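# Put the orange into the foam net sleeve

## Task

Place the orange inside the foam net sleeve, and do not pull on the net so hard that it tears.

## Robot and tools

Robot: two six-joint arms, left_arm and right_arm, each with a two-finger parallel gripper. In the scene frame, left_arm's base sits at (+0.016, +0.362, 0) m and right_arm's at (+0.011, -0.329, 0) m, each yawed very slightly. A two-camera stand is fixed to the floor behind them. Objects may occasionally get a brief push from outside.

Frames: the scene frame has its origin on the table surface midway between the arms, +z up, +x pointing out over the table, and left_arm on the +y side. Arm names do not match image left and right. Each arm reports its hand pose, targets, velocities and wrist-camera pose in its own base frame. Fixed cameras and the table use the scene frame. On a gripper, the fingers point along its +z axis and spread along its y axis. end_effector_position is the point between the pads, roughly 1 cm short of the fingertips. Reported positions can be a few cm off, more at long reach.

execute_actions(actions, cameras): actions is a list of actions. Each action is a list of up to 15 rows, one row per 1/30 s control step; if fewer rows are given, the last row repeats until step 15. Every row has 14 numbers, each in [-1, 1], covering both arms even if one stays still: left_arm dx, dy, dz, rx, ry, rz, opening, then right_arm in the same order. The six pose numbers are offsets, not poses: they are measured from that arm's Hand target as it was when the action began, along that arm's base axes, and every row in an action counts from that same start. A new action or call starts from the updated Hand target, so sending the same offset again moves further. Scale: 1.0 equals 0.6 m or 180 degrees; rx, ry, rz form one rotation vector, turning about the Hand target position. A translation longer than 1.0 may be shortened along its direction. opening is absolute: +1 fully open (0.094 m), -1 closed. Send six zeros for an arm you want left alone, but always give its intended opening, since 0 is a real half-open command. cameras lists camera names; images come only when asked or when actions is empty.

move(target, speed, blend, opening_speed, grip_force, blocking, cameras): target is one 14-number row (same layout and scale as above) or a list of up to 15 such rows. All rows are offsets from the Hand targets at the start of the move, not from the previous row. Paths are straight, all arms finish together, and nothing avoids obstacles or the other arm; the whole move lasts at most 10 s. speed: m/s per path, 0.002 to 2.9, default 0.25 (rotation up to twice that in rad/s); one value or one per target. blend: corner rounding in m for lists, default 0 meaning stop at each target. opening_speed: rate of the finger command on the -1..1 scale per second, at least 0.2; use it to close gently. grip_force: per-pad force cap in newtons, 10 to 50, one value or one per arm; it persists until changed, and lower values close more slowly. blocking=false returns after about 0.5 s while the move continues. The result adds a move: line with the ending (done, off_target, moving, held, fault) and any limits (paced means the sent pose was clipped; held means steps were withheld). done means at rest within 10 mm and 2 degrees; it says nothing about contact.

wait(seconds 0 to 3600) lets time pass, sends nothing new, and returns early if a running move ends. stop() brakes a running move. zoom_image(camera, region) crops the newest image of cam_high, cam_low, cam_left_wrist or cam_right_wrist; region is [x0, y0, x1, y1] in pixels, at most 504 by 504. read_manual gives licence texts only. finished_scene(scene) ends the current scene (give its number) and cannot be undone; call it only when the orange sits in the sleeve without being held.

Results: per arm, end_effector_position (m) and end_effector_quat_wxyz in the base frame, Hand target (the base for the next offsets, after clipping), Tool commands, grip_measured (opening on the -1..1 scale; reads slightly wide when empty), Joint positions (last value is finger opening in m), joint velocities (may say within noise), joint torques (noisy, offset; joints 1 to 3 wrap at ±28 N m), and for action calls some per-step positions. Images: cam_high, cam_left_wrist, cam_right_wrist, each 896x504.

Behaviour to expect: commanded orientation is clipped each step to 40 degrees from the measured one. Friction and gravity leave the gripper short, low or tilted; check the pose after each move and send the remaining gap as a new offset. Small commands may do nothing or drift sideways. An arm blocked by something keeps pushing until commanded back past its gripper. Paths near an arm's own base can whip the elbow around; route around it. Faster moves overshoot more and hit harder.

Cautions: the orange and foam net are soft, so close slowly with opening_speed and a reduced grip_force, and release by commanding an opening well above grip_measured. Do not tug the net hard enough to tear it. Never let anything leave the table or drop while moving; avoid slams and hard pushes, especially against fixed or heavy objects. Keep the two grippers, housings and wrist cameras apart; the clearance check does not guard them, and closing on the other arm's fingers is a hard press between arms. Motors heat when holding loads, stretched out, or pushing: MOTOR HOT appears at 75 °C, at 90 °C the arm folds and goes idle, at 100 °C it collapses. Favour smooth, economical motion.

Each tool is called after "Request:" as name(argument=value, ...), one argument or row to a line, values as JSON.

## Session

Request:
execute_actions(
  actions=[],
)

Scene clock: 0.00 s.
left_arm: end_effector_position=(+0.2517, -0.2674, +0.0814) grip_measured=-0.987 end_effector_quat_wxyz=(+0.265, +0.089, +0.764, -0.582) | right_arm: end_effector_position=(+0.2617, +0.3377, +0.0855) grip_measured=-0.982 end_effector_quat_wxyz=(-0.629, +0.704, -0.322, -0.070)
Joint positions: left_arm=[-0.483 1.781 0.286 1.24 0.76 -0.849 0.001] | right_arm=[0.701 1.859 0.48 1.144 -0.539 -1.153 0.001]
Joint velocities: within noise
Joint torques (N m): no reading
Heat: left arm: 27 °C; right arm: 24 °C.
Hand target: left_arm +0.2539, -0.2682, +0.0862; +0.273, +0.093, +0.759, -0.584 | right_arm +0.2627, +0.3376, +0.0849; -0.627, +0.705, -0.324, -0.069
Tool commands: left_gripper/opening=-1.0 right_gripper/opening=-1.0

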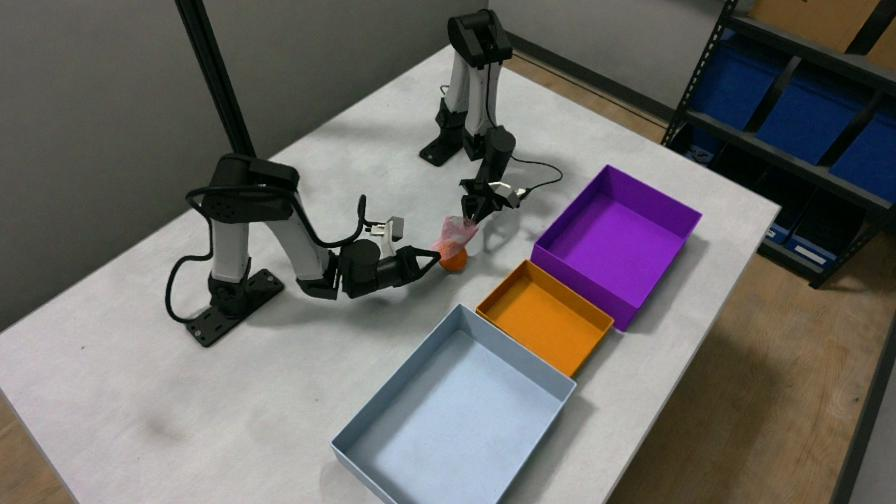

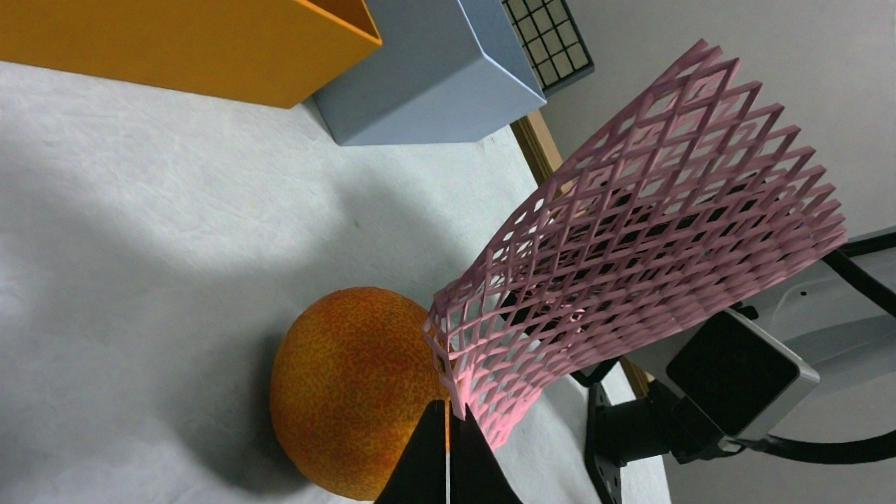

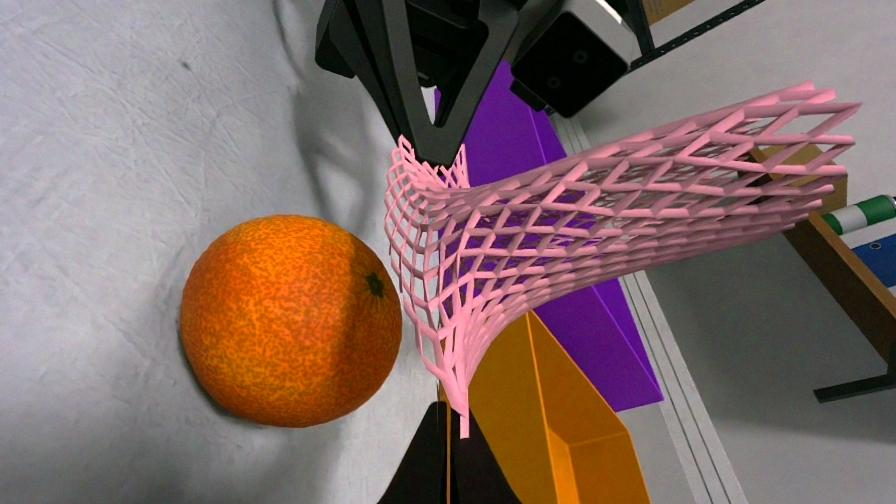

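Request:
zoom_image(
  camera="cam_right_wrist",
  region=[370, 70, 870, 450],
)

Request:
zoom_image(
  camera="cam_high",
  region=[390, 180, 540, 300],
)

Request:
zoom_image(
  camera="cam_left_wrist",
  region=[390, 30, 890, 470],
)

Scaled by 1.008.

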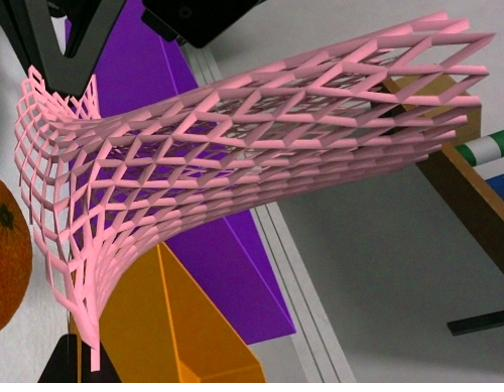

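Scaled by 3.360.

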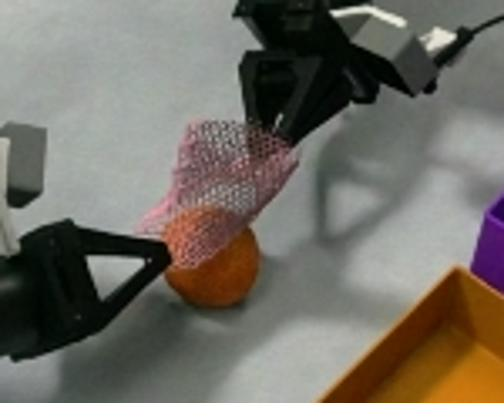

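Scaled by 1.008.

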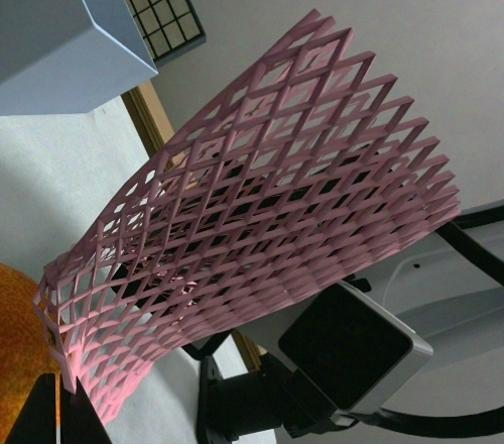

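Request:
move(
  target=[0,-0.005,-0.04,0,0,0,-1,0,0.005,-0.033,0,0,0,-1],
  speed=0.06,
  cameras=["all"],
)

Scene clock: 8.47 s.
left_arm: end_effector_position=(+0.2511, -0.2701, +0.0614) grip_measured=-0.987 end_effector_quat_wxyz=(+0.266, +0.094, +0.762, -0.584) | right_arm: end_effector_position=(+0.2616, +0.3400, +0.0706) grip_measured=-0.982 end_effector_quat_wxyz=(-0.631, +0.704, -0.319, -0.070)
Joint positions: left_arm=[-0.491 1.941 0.286 1.408 0.76 -0.849 0.001] | right_arm=[0.705 1.95 0.48 1.243 -0.539 -1.153 0.001]
Joint torques (N m): left_arm=[-0.34 -4.67 3.08 2.13 -0.13 0.07] | right_arm=[0.24 -5.85 3.89 2.06 0.15 0.17]
Heat: left arm: 27 °C; right arm: 27 °C.
Hand target: left_arm +0.2538, -0.2713, +0.0621; +0.273, +0.093, +0.759, -0.584 | right_arm +0.2626, +0.3407, +0.0651; -0.627, +0.705, -0.324, -0.069
Off the commanded pose: left_arm 0.003 m, 1 deg | right_arm 0.006 m, 1 deg.
move: done
cam_left_wrist: T_world_to_cam=[[-0.46105, -0.29856, 0.83564, -0.01417], [-0.88448, 0.23054, -0.40563, 0.35115], [-0.07154, -0.92613, -0.37037, -0.12004]] pos_world=[0.29547, -0.19636, 0.10982]
cam_right_wrist: T_world_to_cam=[[0.53714, -0.01624, 0.84334, -0.19533], [0.57654, -0.72274, -0.38113, 0.16208], [0.6157, 0.69093, -0.37884, -0.27939]] pos_world=[0.18349, 0.30701, 0.12065]

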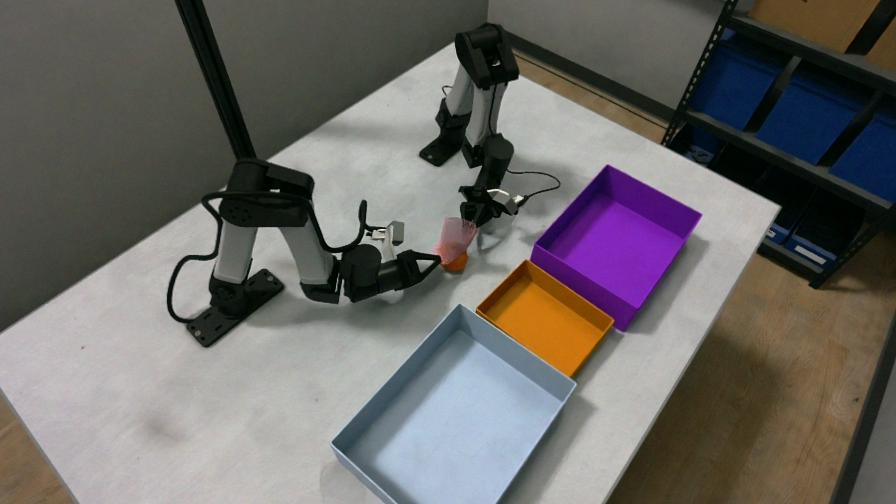

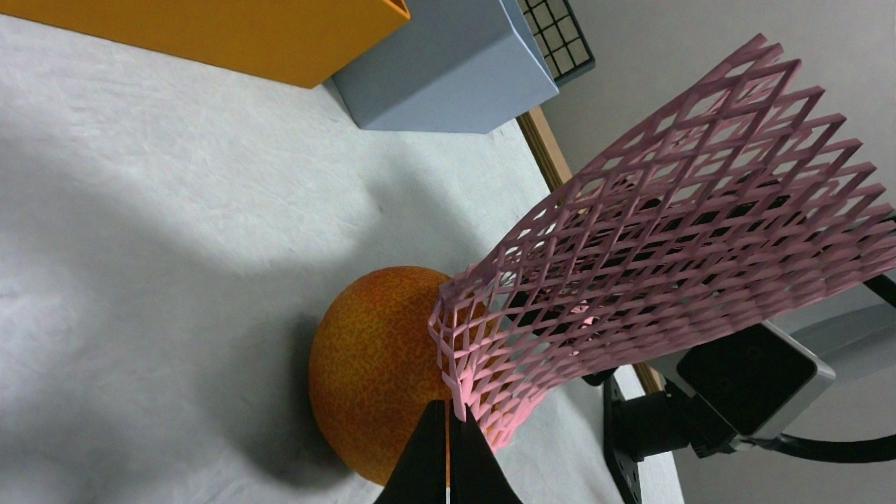

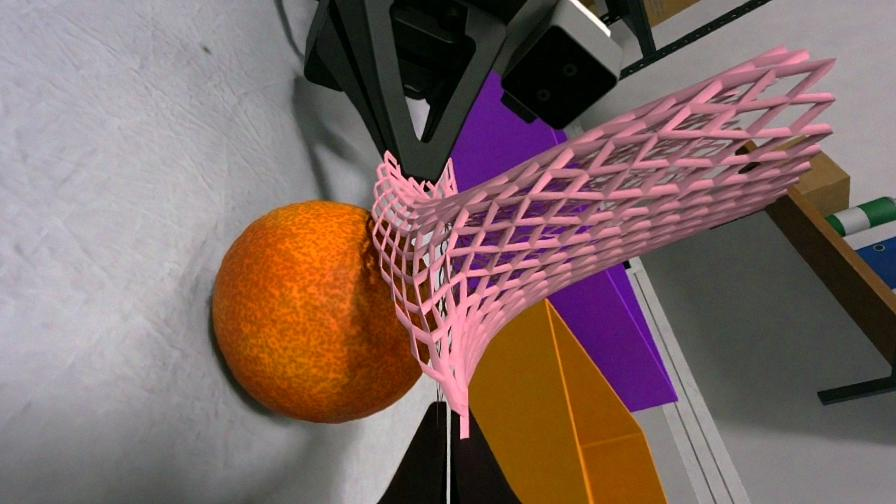

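Request:
move(
  target=[0,0,-0.03,0,0,0,-1,0,0,-0.038,0,0,0,-1],
  speed=0.06,
  cameras=["all"],
)

Request:
zoom_image(
  camera="cam_high",
  region=[390, 180, 540, 300],
)

Scene clock: 10.57 s.
left_arm: end_effector_position=(+0.2499, -0.2695, +0.0449) grip_measured=-0.988 end_effector_quat_wxyz=(+0.268, +0.095, +0.760, -0.584) | right_arm: end_effector_position=(+0.2618, +0.3402, +0.0515) grip_measured=-0.982 end_effector_quat_wxyz=(-0.636, +0.701, -0.315, -0.068)
Joint positions: left_arm=[-0.491 2.073 0.286 1.546 0.76 -0.849 0.001] | right_arm=[0.705 2.072 0.48 1.379 -0.539 -1.153 0.001]
Joint torques (N m): left_arm=[-0.32 -4.78 3 2.07 -0.13 0.06] | right_arm=[0.34 -6.08 3.47 1.99 0.13 0.18]
Heat: left arm: 28 °C; right arm: 27 °C.
Hand target: left_arm +0.2538, -0.2713, +0.0442; +0.273, +0.093, +0.759, -0.584 | right_arm +0.2626, +0.3407, +0.0423; -0.627, +0.705, -0.324, -0.069
Off the commanded pose: left_arm 0.004 m, 1 deg | right_arm 0.009 m, 2 deg.
joint at its limit (left arm) — joint 4 (wrist pitch), upper limit.
move: done
cam_left_wrist: T_world_to_cam=[[-0.46554, -0.29616, 0.834, 0.00107], [-0.88229, 0.22938, -0.41104, 0.34272], [-0.06957, -0.92719, -0.36808, -0.12647]] pos_world=[0.29407, -0.19556, 0.09343]
cam_right_wrist: T_world_to_cam=[[0.52793, -0.024, 0.84895, -0.17455], [0.58066, -0.71927, -0.38142, 0.15252], [0.61978, 0.69432, -0.36579, -0.28977]] pos_world=[0.18318, 0.30671, 0.10036]

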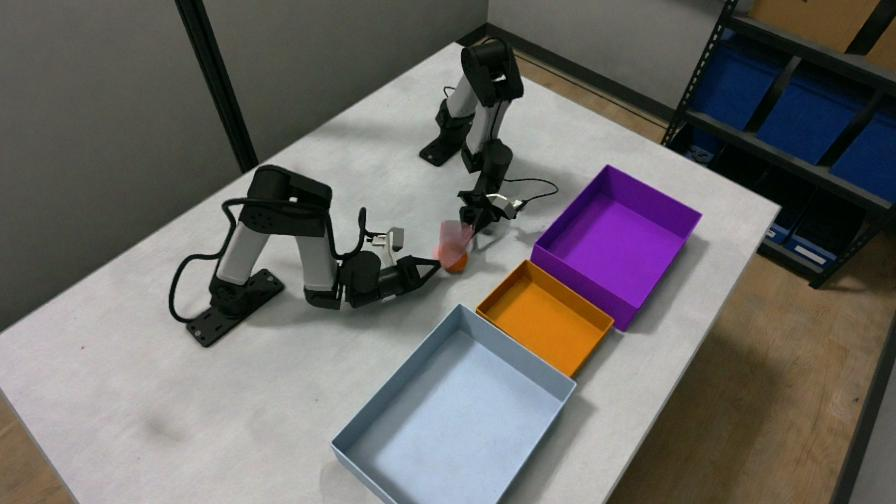

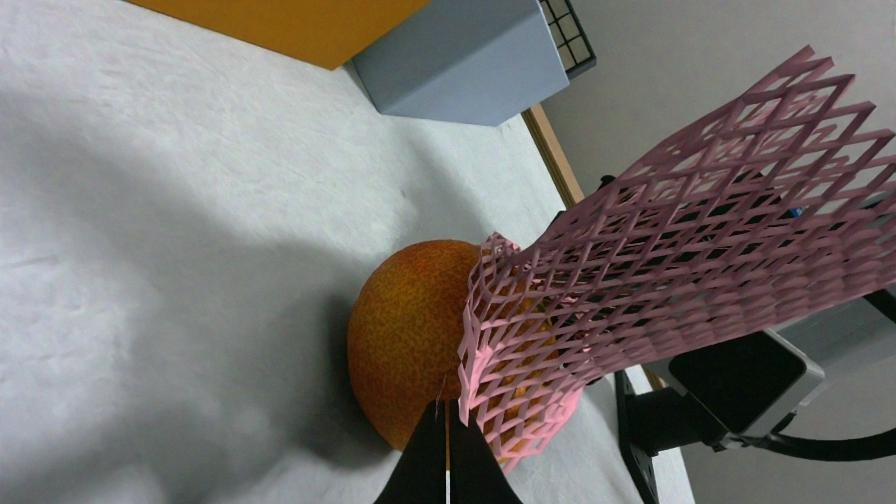

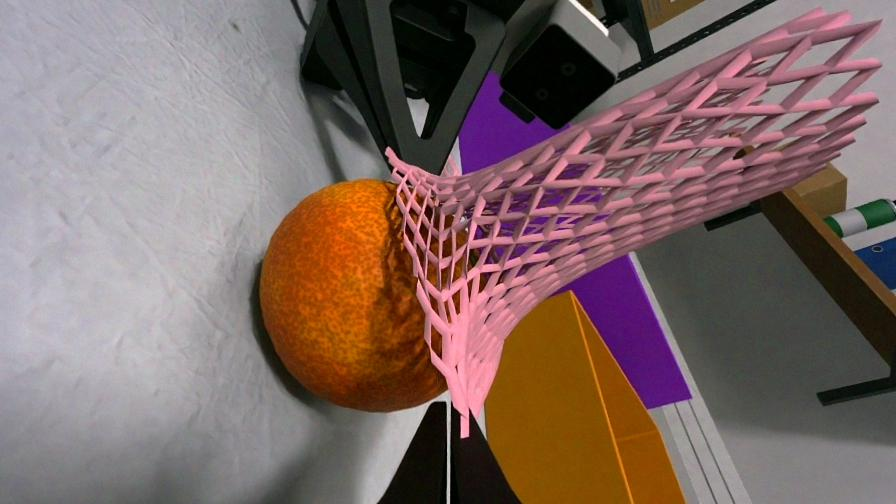

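Scaled by 3.360.

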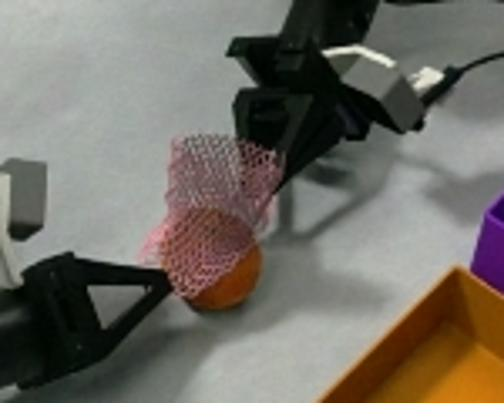

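Request:
move(
  target=[0.003,0,-0.033,0,0,0,-1,0,0,-0.043,0,0,0,-1],
  speed=0.06,
  cameras=["all"],
)

Request:
zoom_image(
  camera="cam_high",
  region=[390, 180, 540, 300],
)

Scene clock: 11.77 s.
left_arm: end_effector_position=(+0.2534, -0.2753, +0.0440) grip_measured=-0.988 end_effector_quat_wxyz=(+0.268, +0.111, +0.753, -0.591) | right_arm: end_effector_position=(+0.2660, +0.3437, +0.0451) grip_measured=-0.982 end_effector_quat_wxyz=(+0.654, -0.691, +0.301, +0.059)
Joint positions: left_arm=[-0.491 2.11 0.323 1.563 0.788 -0.838 0.001] | right_arm=[0.705 2.175 0.503 1.511 -0.539 -1.153 0.001]
Joint torques (N m): left_arm=[0.21 -1.84 1.95 1.9 -0.3 0.32] | right_arm=[0.12 -3.12 1.85 1.85 0.19 0.1]
Heat: left arm: 28 °C; right arm: 27 °C.
Hand target: left_arm +0.2557, -0.2713, +0.0244; +0.273, +0.093, +0.759, -0.584 | right_arm +0.2626, +0.3407, +0.0165; +0.627, -0.705, +0.324, +0.069
Off the commanded pose: left_arm 0.020 m, 2 deg | right_arm 0.029 m, 4 deg.
joint read past its limit (left arm) — joint 4 (wrist pitch), upper limit.
joint sent to its limit (left arm) — joint 4 (wrist pitch), upper limit. The joint targets still meet the commanded pose.
move: off_target (left_arm, right_arm)
cam_left_wrist: T_world_to_cam=[[-0.49205, -0.27353, 0.82648, 0.01504], [-0.86602, 0.25065, -0.43264, 0.3494], [-0.08882, -0.92863, -0.36022, -0.1279]] pos_world=[0.29863, -0.20223, 0.09266]
cam_right_wrist: T_world_to_cam=[[0.49388, -0.05294, 0.86792, -0.15309], [0.59607, -0.7061, -0.38226, 0.1417], [0.63307, 0.70613, -0.31718, -0.30693]] pos_world=[0.18545, 0.30868, 0.08968]

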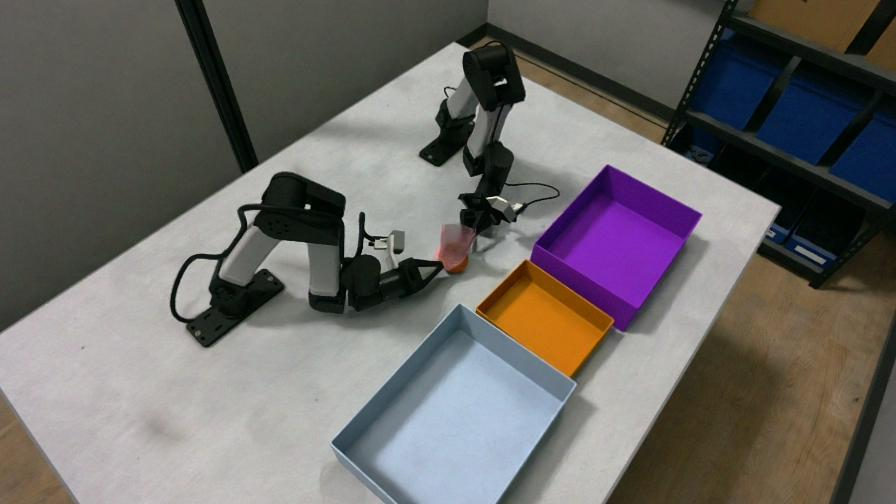

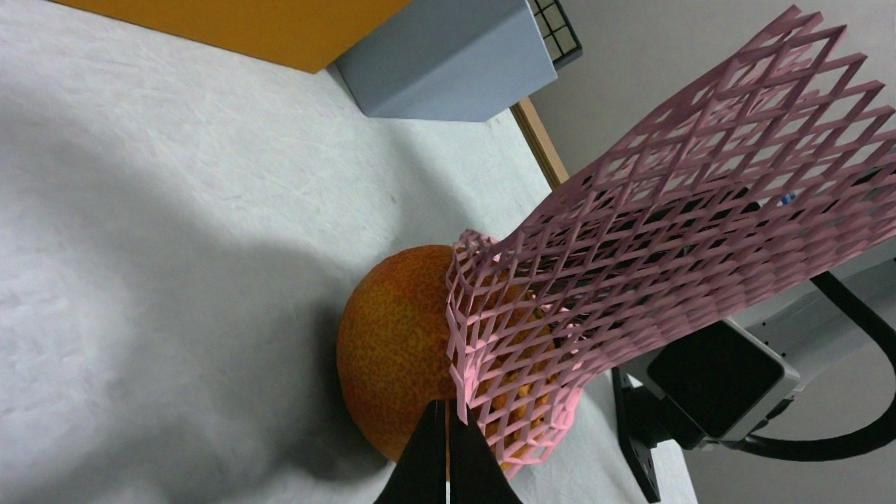

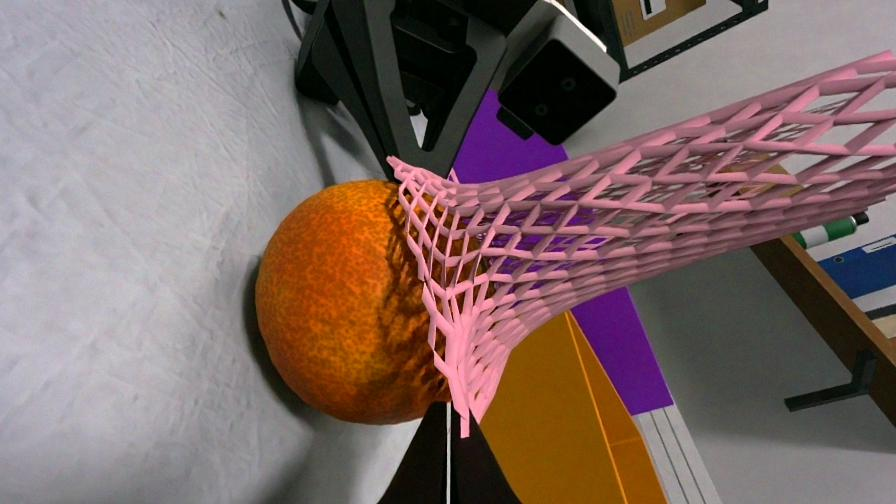

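Scaled by 3.360.

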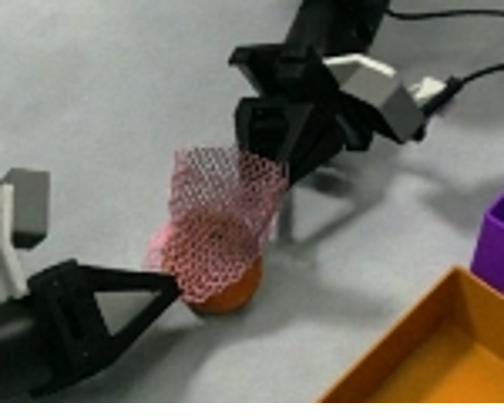

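Request:
move(
  target=[
    [0,0,0.04,0.095,0.031,0,-1,0,0,0.05,-0.095,0.031,0,-1],
    [0,0,0.038,0.19,0.061,0,-1,0,0,0.045,-0.19,0.061,0,-1],
  ],
  speed=0.12,
  blend=0.01,
  cameras=["all"],
)

Request:
zoom_image(
  camera="cam_high",
  region=[390, 180, 540, 300],
)

Scene clock: 16.47 s.
left_arm: end_effector_position=(+0.2522, -0.2712, +0.0431) grip_measured=-0.988 end_effector_quat_wxyz=(+0.154, +0.110, +0.917, -0.352) | right_arm: end_effector_position=(+0.2639, +0.3444, +0.0509) grip_measured=-0.982 end_effector_quat_wxyz=(-0.381, +0.840, -0.384, -0.043)
Joint positions: left_arm=[-0.615 1.567 0.671 -0.003 0.451 -0.537 0.001] | right_arm=[0.789 1.74 0.888 0.011 -0.324 -1.371 0.001]
Joint torques (N m): left_arm=[-0.49 -6.24 7.3 1.29 -0.17 0.2] | right_arm=[0.61 -7.08 7.24 1.14 0.19 0.02]
Heat: left arm: 29 °C; right arm: 27 °C.
Hand target: left_arm +0.2556, -0.2712, +0.0471; +0.160, +0.114, +0.919, -0.341 | right_arm +0.2626, +0.3406, +0.0434; -0.359, +0.848, -0.388, -0.037
Off the commanded pose: left_arm 0.005 m, 2 deg | right_arm 0.008 m, 3 deg.
move: off_target (right_arm)
cam_left_wrist: T_world_to_cam=[[-0.31823, -0.72443, 0.6115, -0.1405], [-0.92903, 0.36673, -0.04901, 0.37783], [-0.18875, -0.5837, -0.78973, 0.01284]] pos_world=[0.30873, -0.23285, 0.11457]
cam_right_wrist: T_world_to_cam=[[0.67832, 0.40182, 0.61517, -0.3495], [0.53412, -0.84459, -0.03727, 0.19211], [0.50458, 0.35386, -0.78752, -0.12508]] pos_world=[0.19757, 0.34695, 0.12366]

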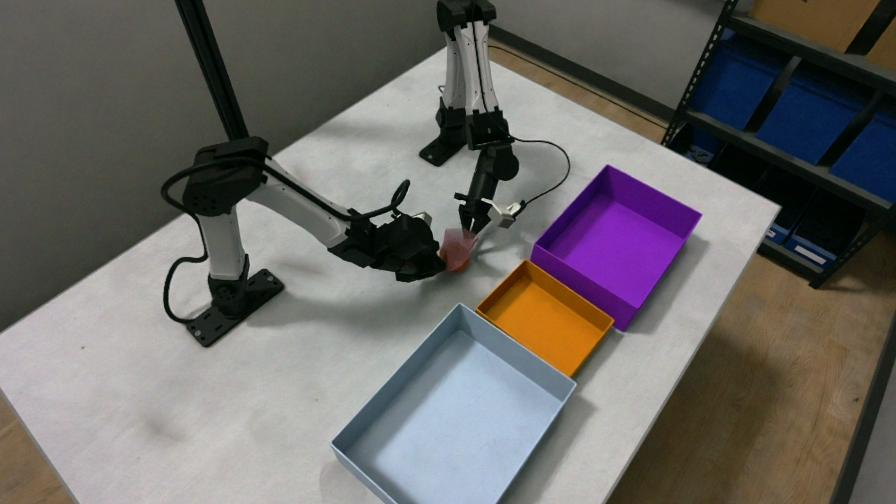

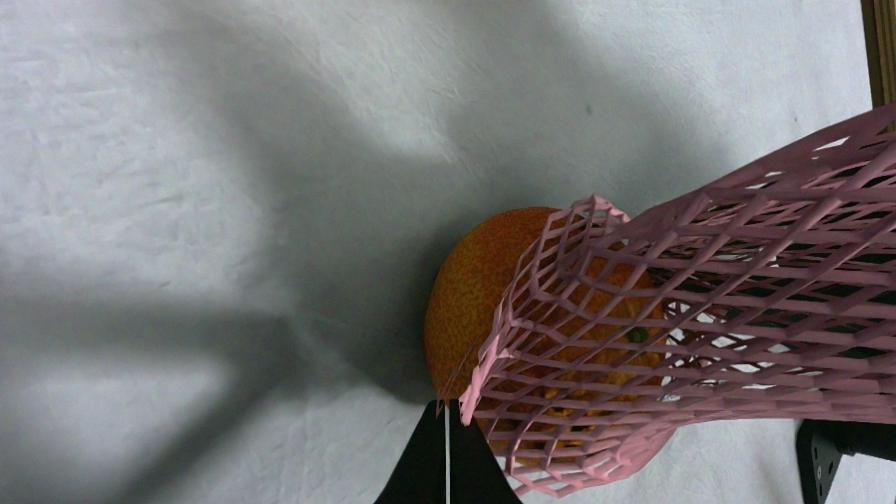

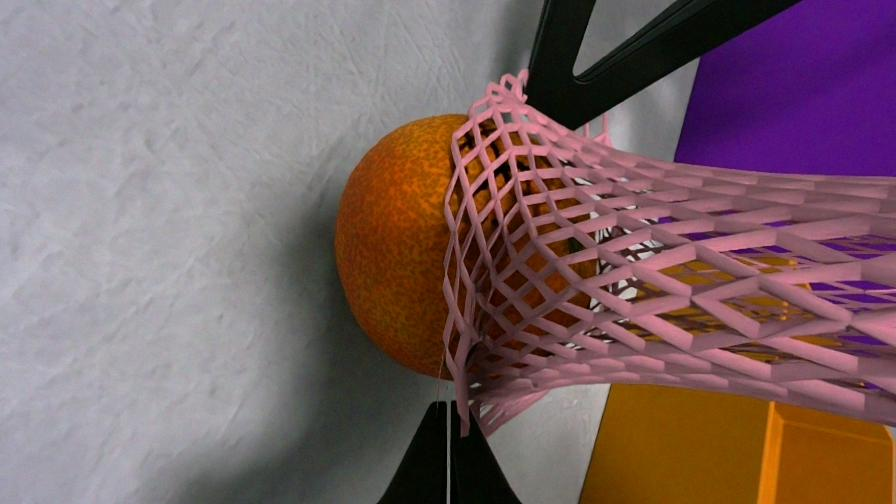

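Scaled by 3.360.

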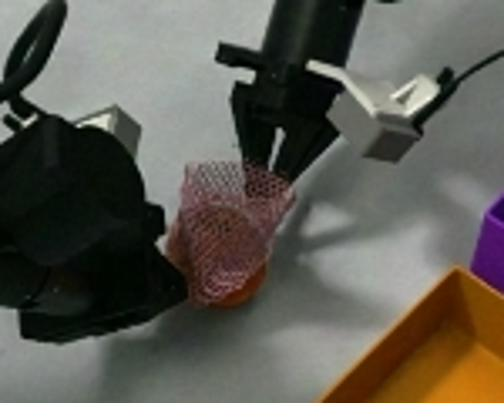

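Request:
move(
  target=[0.003,0,-0.055,0,0,0,-1,0,0,-0.055,0,0,0,-1],
  speed=0.06,
  cameras=["all"],
)

Request:
zoom_image(
  camera="cam_high",
  region=[390, 180, 540, 300],
)

Scene clock: 17.93 s.
left_arm: end_effector_position=(+0.2629, -0.2764, +0.0283) grip_measured=-0.988 end_effector_quat_wxyz=(+0.171, +0.112, +0.912, -0.355) | right_arm: end_effector_position=(+0.2693, +0.3476, +0.0314) grip_measured=-0.982 end_effector_quat_wxyz=(-0.385, +0.839, -0.383, -0.037)
Joint positions: left_arm=[-0.615 1.646 0.656 0.124 0.44 -0.533 0.001] | right_arm=[0.789 1.806 0.866 0.112 -0.315 -1.371 0.001]
Joint torques (N m): left_arm=[-0.17 -4.16 3.86 1.61 -0.05 0.21] | right_arm=[0.55 -5.83 4.03 1.48 0.14 0.06]
Heat: left arm: 29 °C; right arm: 27 °C.
Hand target: left_arm +0.2575, -0.2712, +0.0140; +0.160, +0.114, +0.919, -0.341 | right_arm +0.2626, +0.3407, +0.0104; -0.359, +0.848, -0.388, -0.037
Off the commanded pose: left_arm 0.016 m, 2 deg | right_arm 0.023 m, 3 deg.
move: off_target (left_arm, right_arm)
cam_left_wrist: T_world_to_cam=[[-0.33517, -0.71939, 0.60839, -0.12595], [-0.92862, 0.36133, -0.08432, 0.38833], [-0.15917, -0.59322, -0.78915, -0.01034]] pos_world=[0.31676, -0.23705, 0.10121]
cam_right_wrist: T_world_to_cam=[[0.67204, 0.39529, 0.62618, -0.33878], [0.52962, -0.84758, -0.03334, 0.19339], [0.51756, 0.35405, -0.77896, -0.14805]] pos_world=[0.20188, 0.35025, 0.10326]

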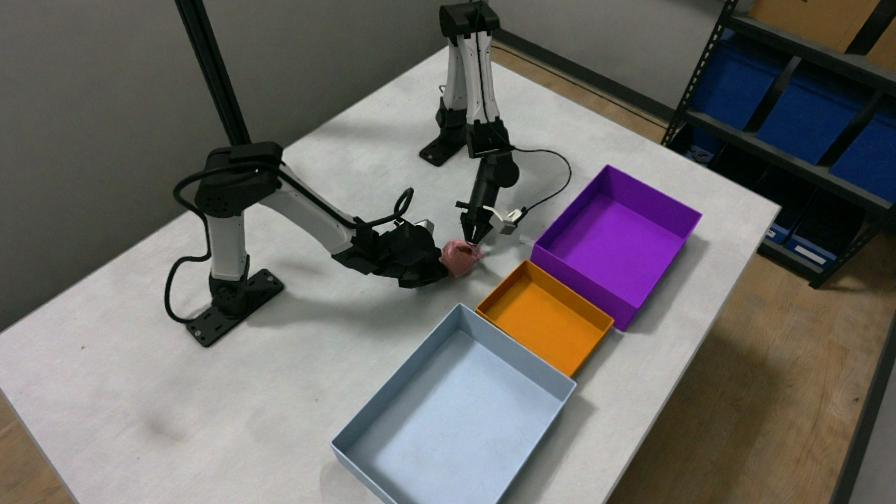

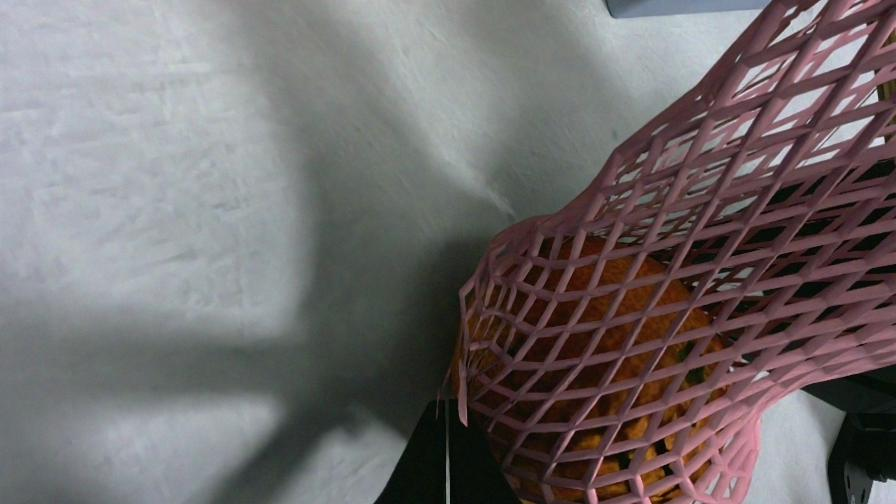

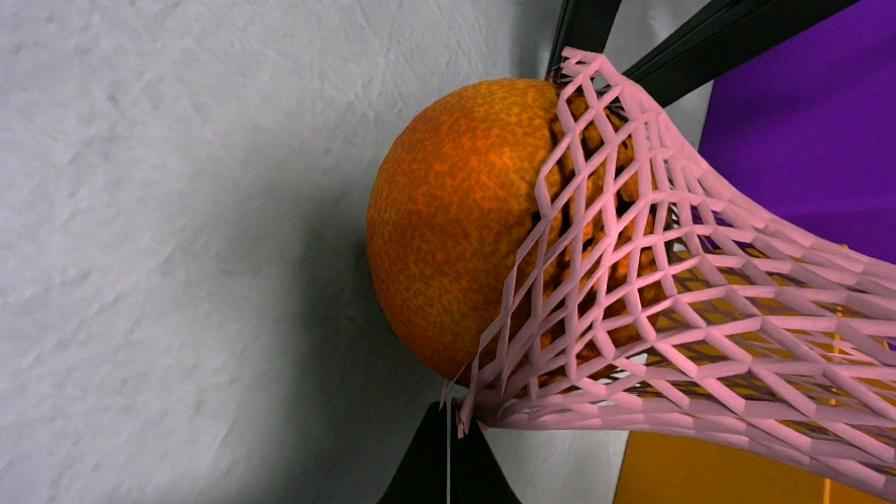

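Scaled by 3.360.

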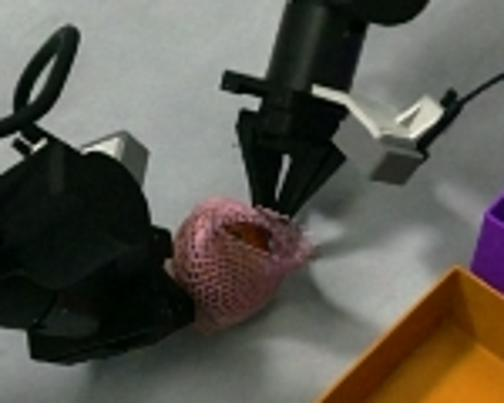

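Request:
move(
  target=[-0.033,0,-0.004,0,0,0,-1,-0.033,0.004,-0.004,0,0,0,-1],
  speed=0.06,
  cameras=["all"],
)

Request:
zoom_image(
  camera="cam_high",
  region=[390, 180, 540, 300],
)

Scene clock: 19.80 s.
left_arm: end_effector_position=(+0.2403, -0.2739, +0.0135) grip_measured=-0.988 end_effector_quat_wxyz=(+0.157, +0.117, +0.917, -0.348) | right_arm: end_effector_position=(+0.2474, +0.3509, +0.0187) grip_measured=-0.982 end_effector_quat_wxyz=(-0.378, +0.845, -0.376, -0.041)
Joint positions: left_arm=[-0.653 1.635 0.584 0.161 0.424 -0.551 0.001] | right_arm=[0.84 1.806 0.811 0.158 -0.292 -1.352 0.001]
Joint torques (N m): left_arm=[-0.73 -6.76 3.73 1.63 -0.16 -0.01] | right_arm=[0.65 -8.02 3.89 1.45 0.21 0.22]
Heat: left arm: 29 °C; right arm: 27 °C.
Hand target: left_arm +0.2377, -0.2712, +0.0118; +0.161, +0.114, +0.919, -0.341 | right_arm +0.2428, +0.3431, +0.0081; -0.359, +0.848, -0.388, -0.037
Off the commanded pose: left_arm 0.004 m, 1 deg | right_arm 0.014 m, 3 deg.
move: off_target (right_arm)
cam_left_wrist: T_world_to_cam=[[-0.33303, -0.7259, 0.60179, -0.12494], [-0.92432, 0.37745, -0.05622, 0.36816], [-0.18633, -0.57497, -0.79667, -0.01253]] pos_world=[0.29636, -0.23686, 0.08591]
cam_right_wrist: T_world_to_cam=[[0.66742, 0.41853, 0.61594, -0.32421], [0.54747, -0.83646, -0.02485, 0.19877], [0.50481, 0.3538, -0.7874, -0.14439]] pos_world=[0.18045, 0.35304, 0.09094]

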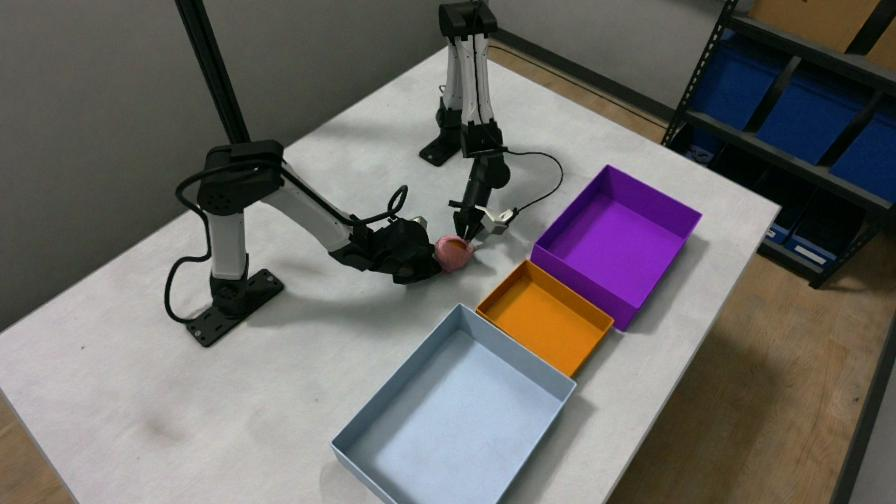

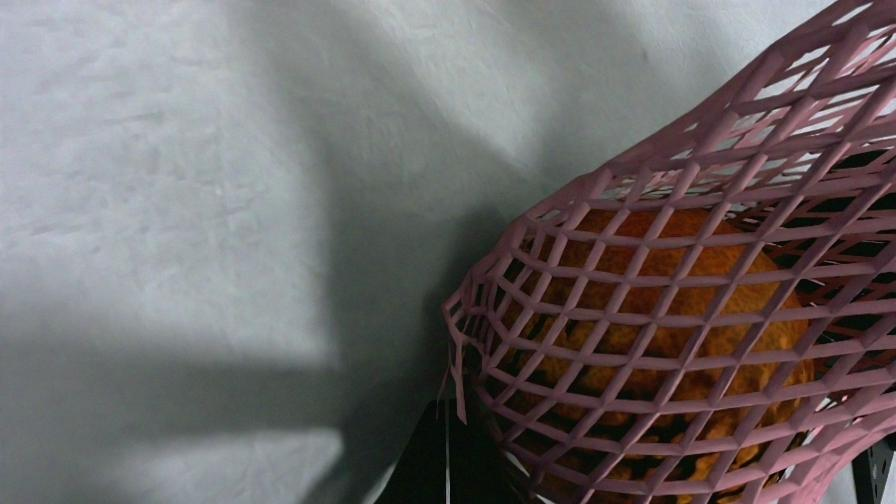

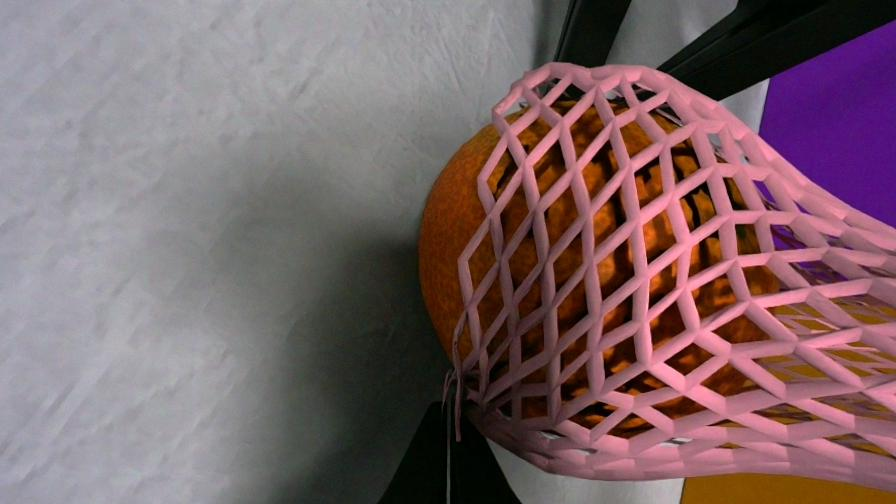

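Scaled by 3.360.

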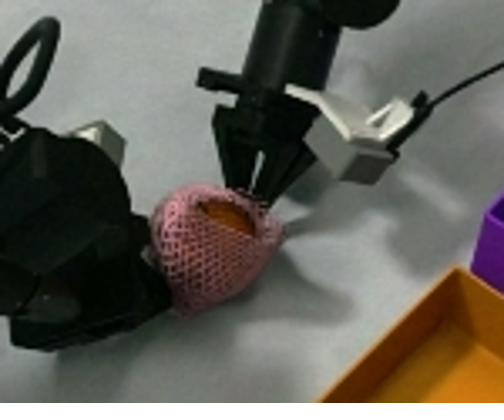

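Request:
move(
  target=[
    [0,-0.002,0.001,0,0,0,-1,-0.006,0,-0.012,0,0,0,-1],
    [0,-0.002,0.004,0,0,0,-0.75,-0.006,0,-0.008,0,0,0,-0.75],
    [-0.028,0.09,0.095,0,0,0,-0.7,-0.034,-0.09,0.09,0,0,0,-0.7],
  ],
  speed=[0.06,0.06,0.05],
  opening_speed=0.4,
  cameras=["all"],
)

Request:
zoom_image(
  camera="cam_high",
  region=[390, 180, 540, 300],
)

Scene clock: 25.43 s.
left_arm: end_effector_position=(+0.2213, -0.2180, +0.0643) grip_measured=-0.702 end_effector_quat_wxyz=(+0.157, +0.109, +0.922, -0.337) | right_arm: end_effector_position=(+0.2266, +0.2934, +0.0631) grip_measured=-0.701 end_effector_quat_wxyz=(-0.361, +0.846, -0.391, -0.032)
Joint positions: left_arm=[-0.515 1.28 0.564 -0.241 0.482 -0.435 0.014] | right_arm=[0.774 1.483 0.711 -0.108 -0.3 -1.393 0.014]
Joint torques (N m): left_arm=[0.53 -4.94 5.94 1.43 0.25 0.19] | right_arm=[-0.64 -6.98 4.88 1.42 -0.15 0]
Heat: left arm: 29 °C; right arm: 27 °C.
Hand target: left_arm +0.2209, -0.2173, +0.0688; +0.161, +0.114, +0.919, -0.341 | right_arm +0.2224, +0.2891, +0.0621; -0.359, +0.848, -0.388, -0.037
Off the commanded pose: left_arm 0.005 m, 1 deg | right_arm 0.006 m, 1 deg.
move: done; target 2's new opening was sent with right_arm's hand 0.017 m and 3 deg from that target
cam_left_wrist: T_world_to_cam=[[-0.31522, -0.74596, 0.58667, -0.12851], [-0.93198, 0.35994, -0.04309, 0.32939], [-0.17902, -0.56035, -0.80868, 0.05892]] pos_world=[0.27702, -0.18141, 0.13723]
cam_right_wrist: T_world_to_cam=[[0.68516, 0.41985, 0.59522, -0.31678], [0.52148, -0.85326, 0.00159, 0.17234], [0.50855, 0.3093, -0.80356, -0.06532]] pos_world=[0.1604, 0.30025, 0.13579]

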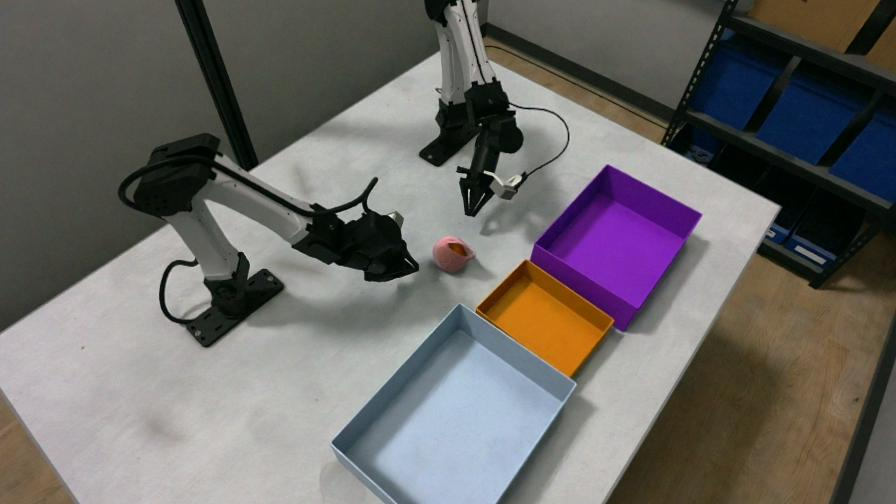

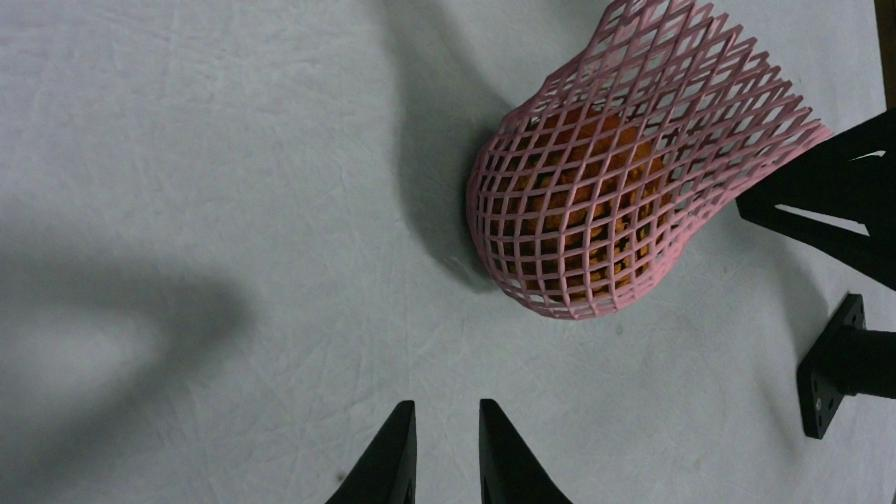

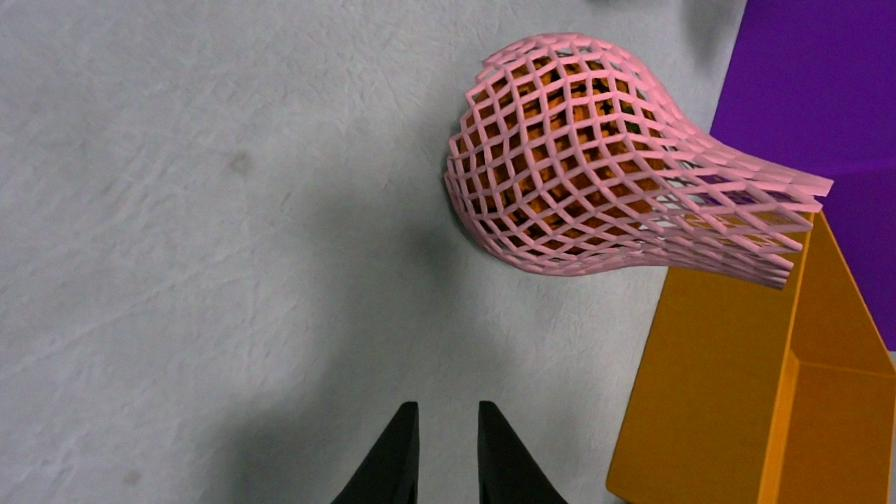

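Scaled by 3.360.

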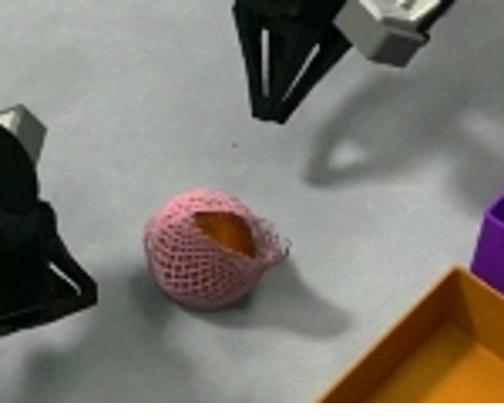

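Request:
finished_scene(
  scene=1,
)

The scene is finished: the task was done.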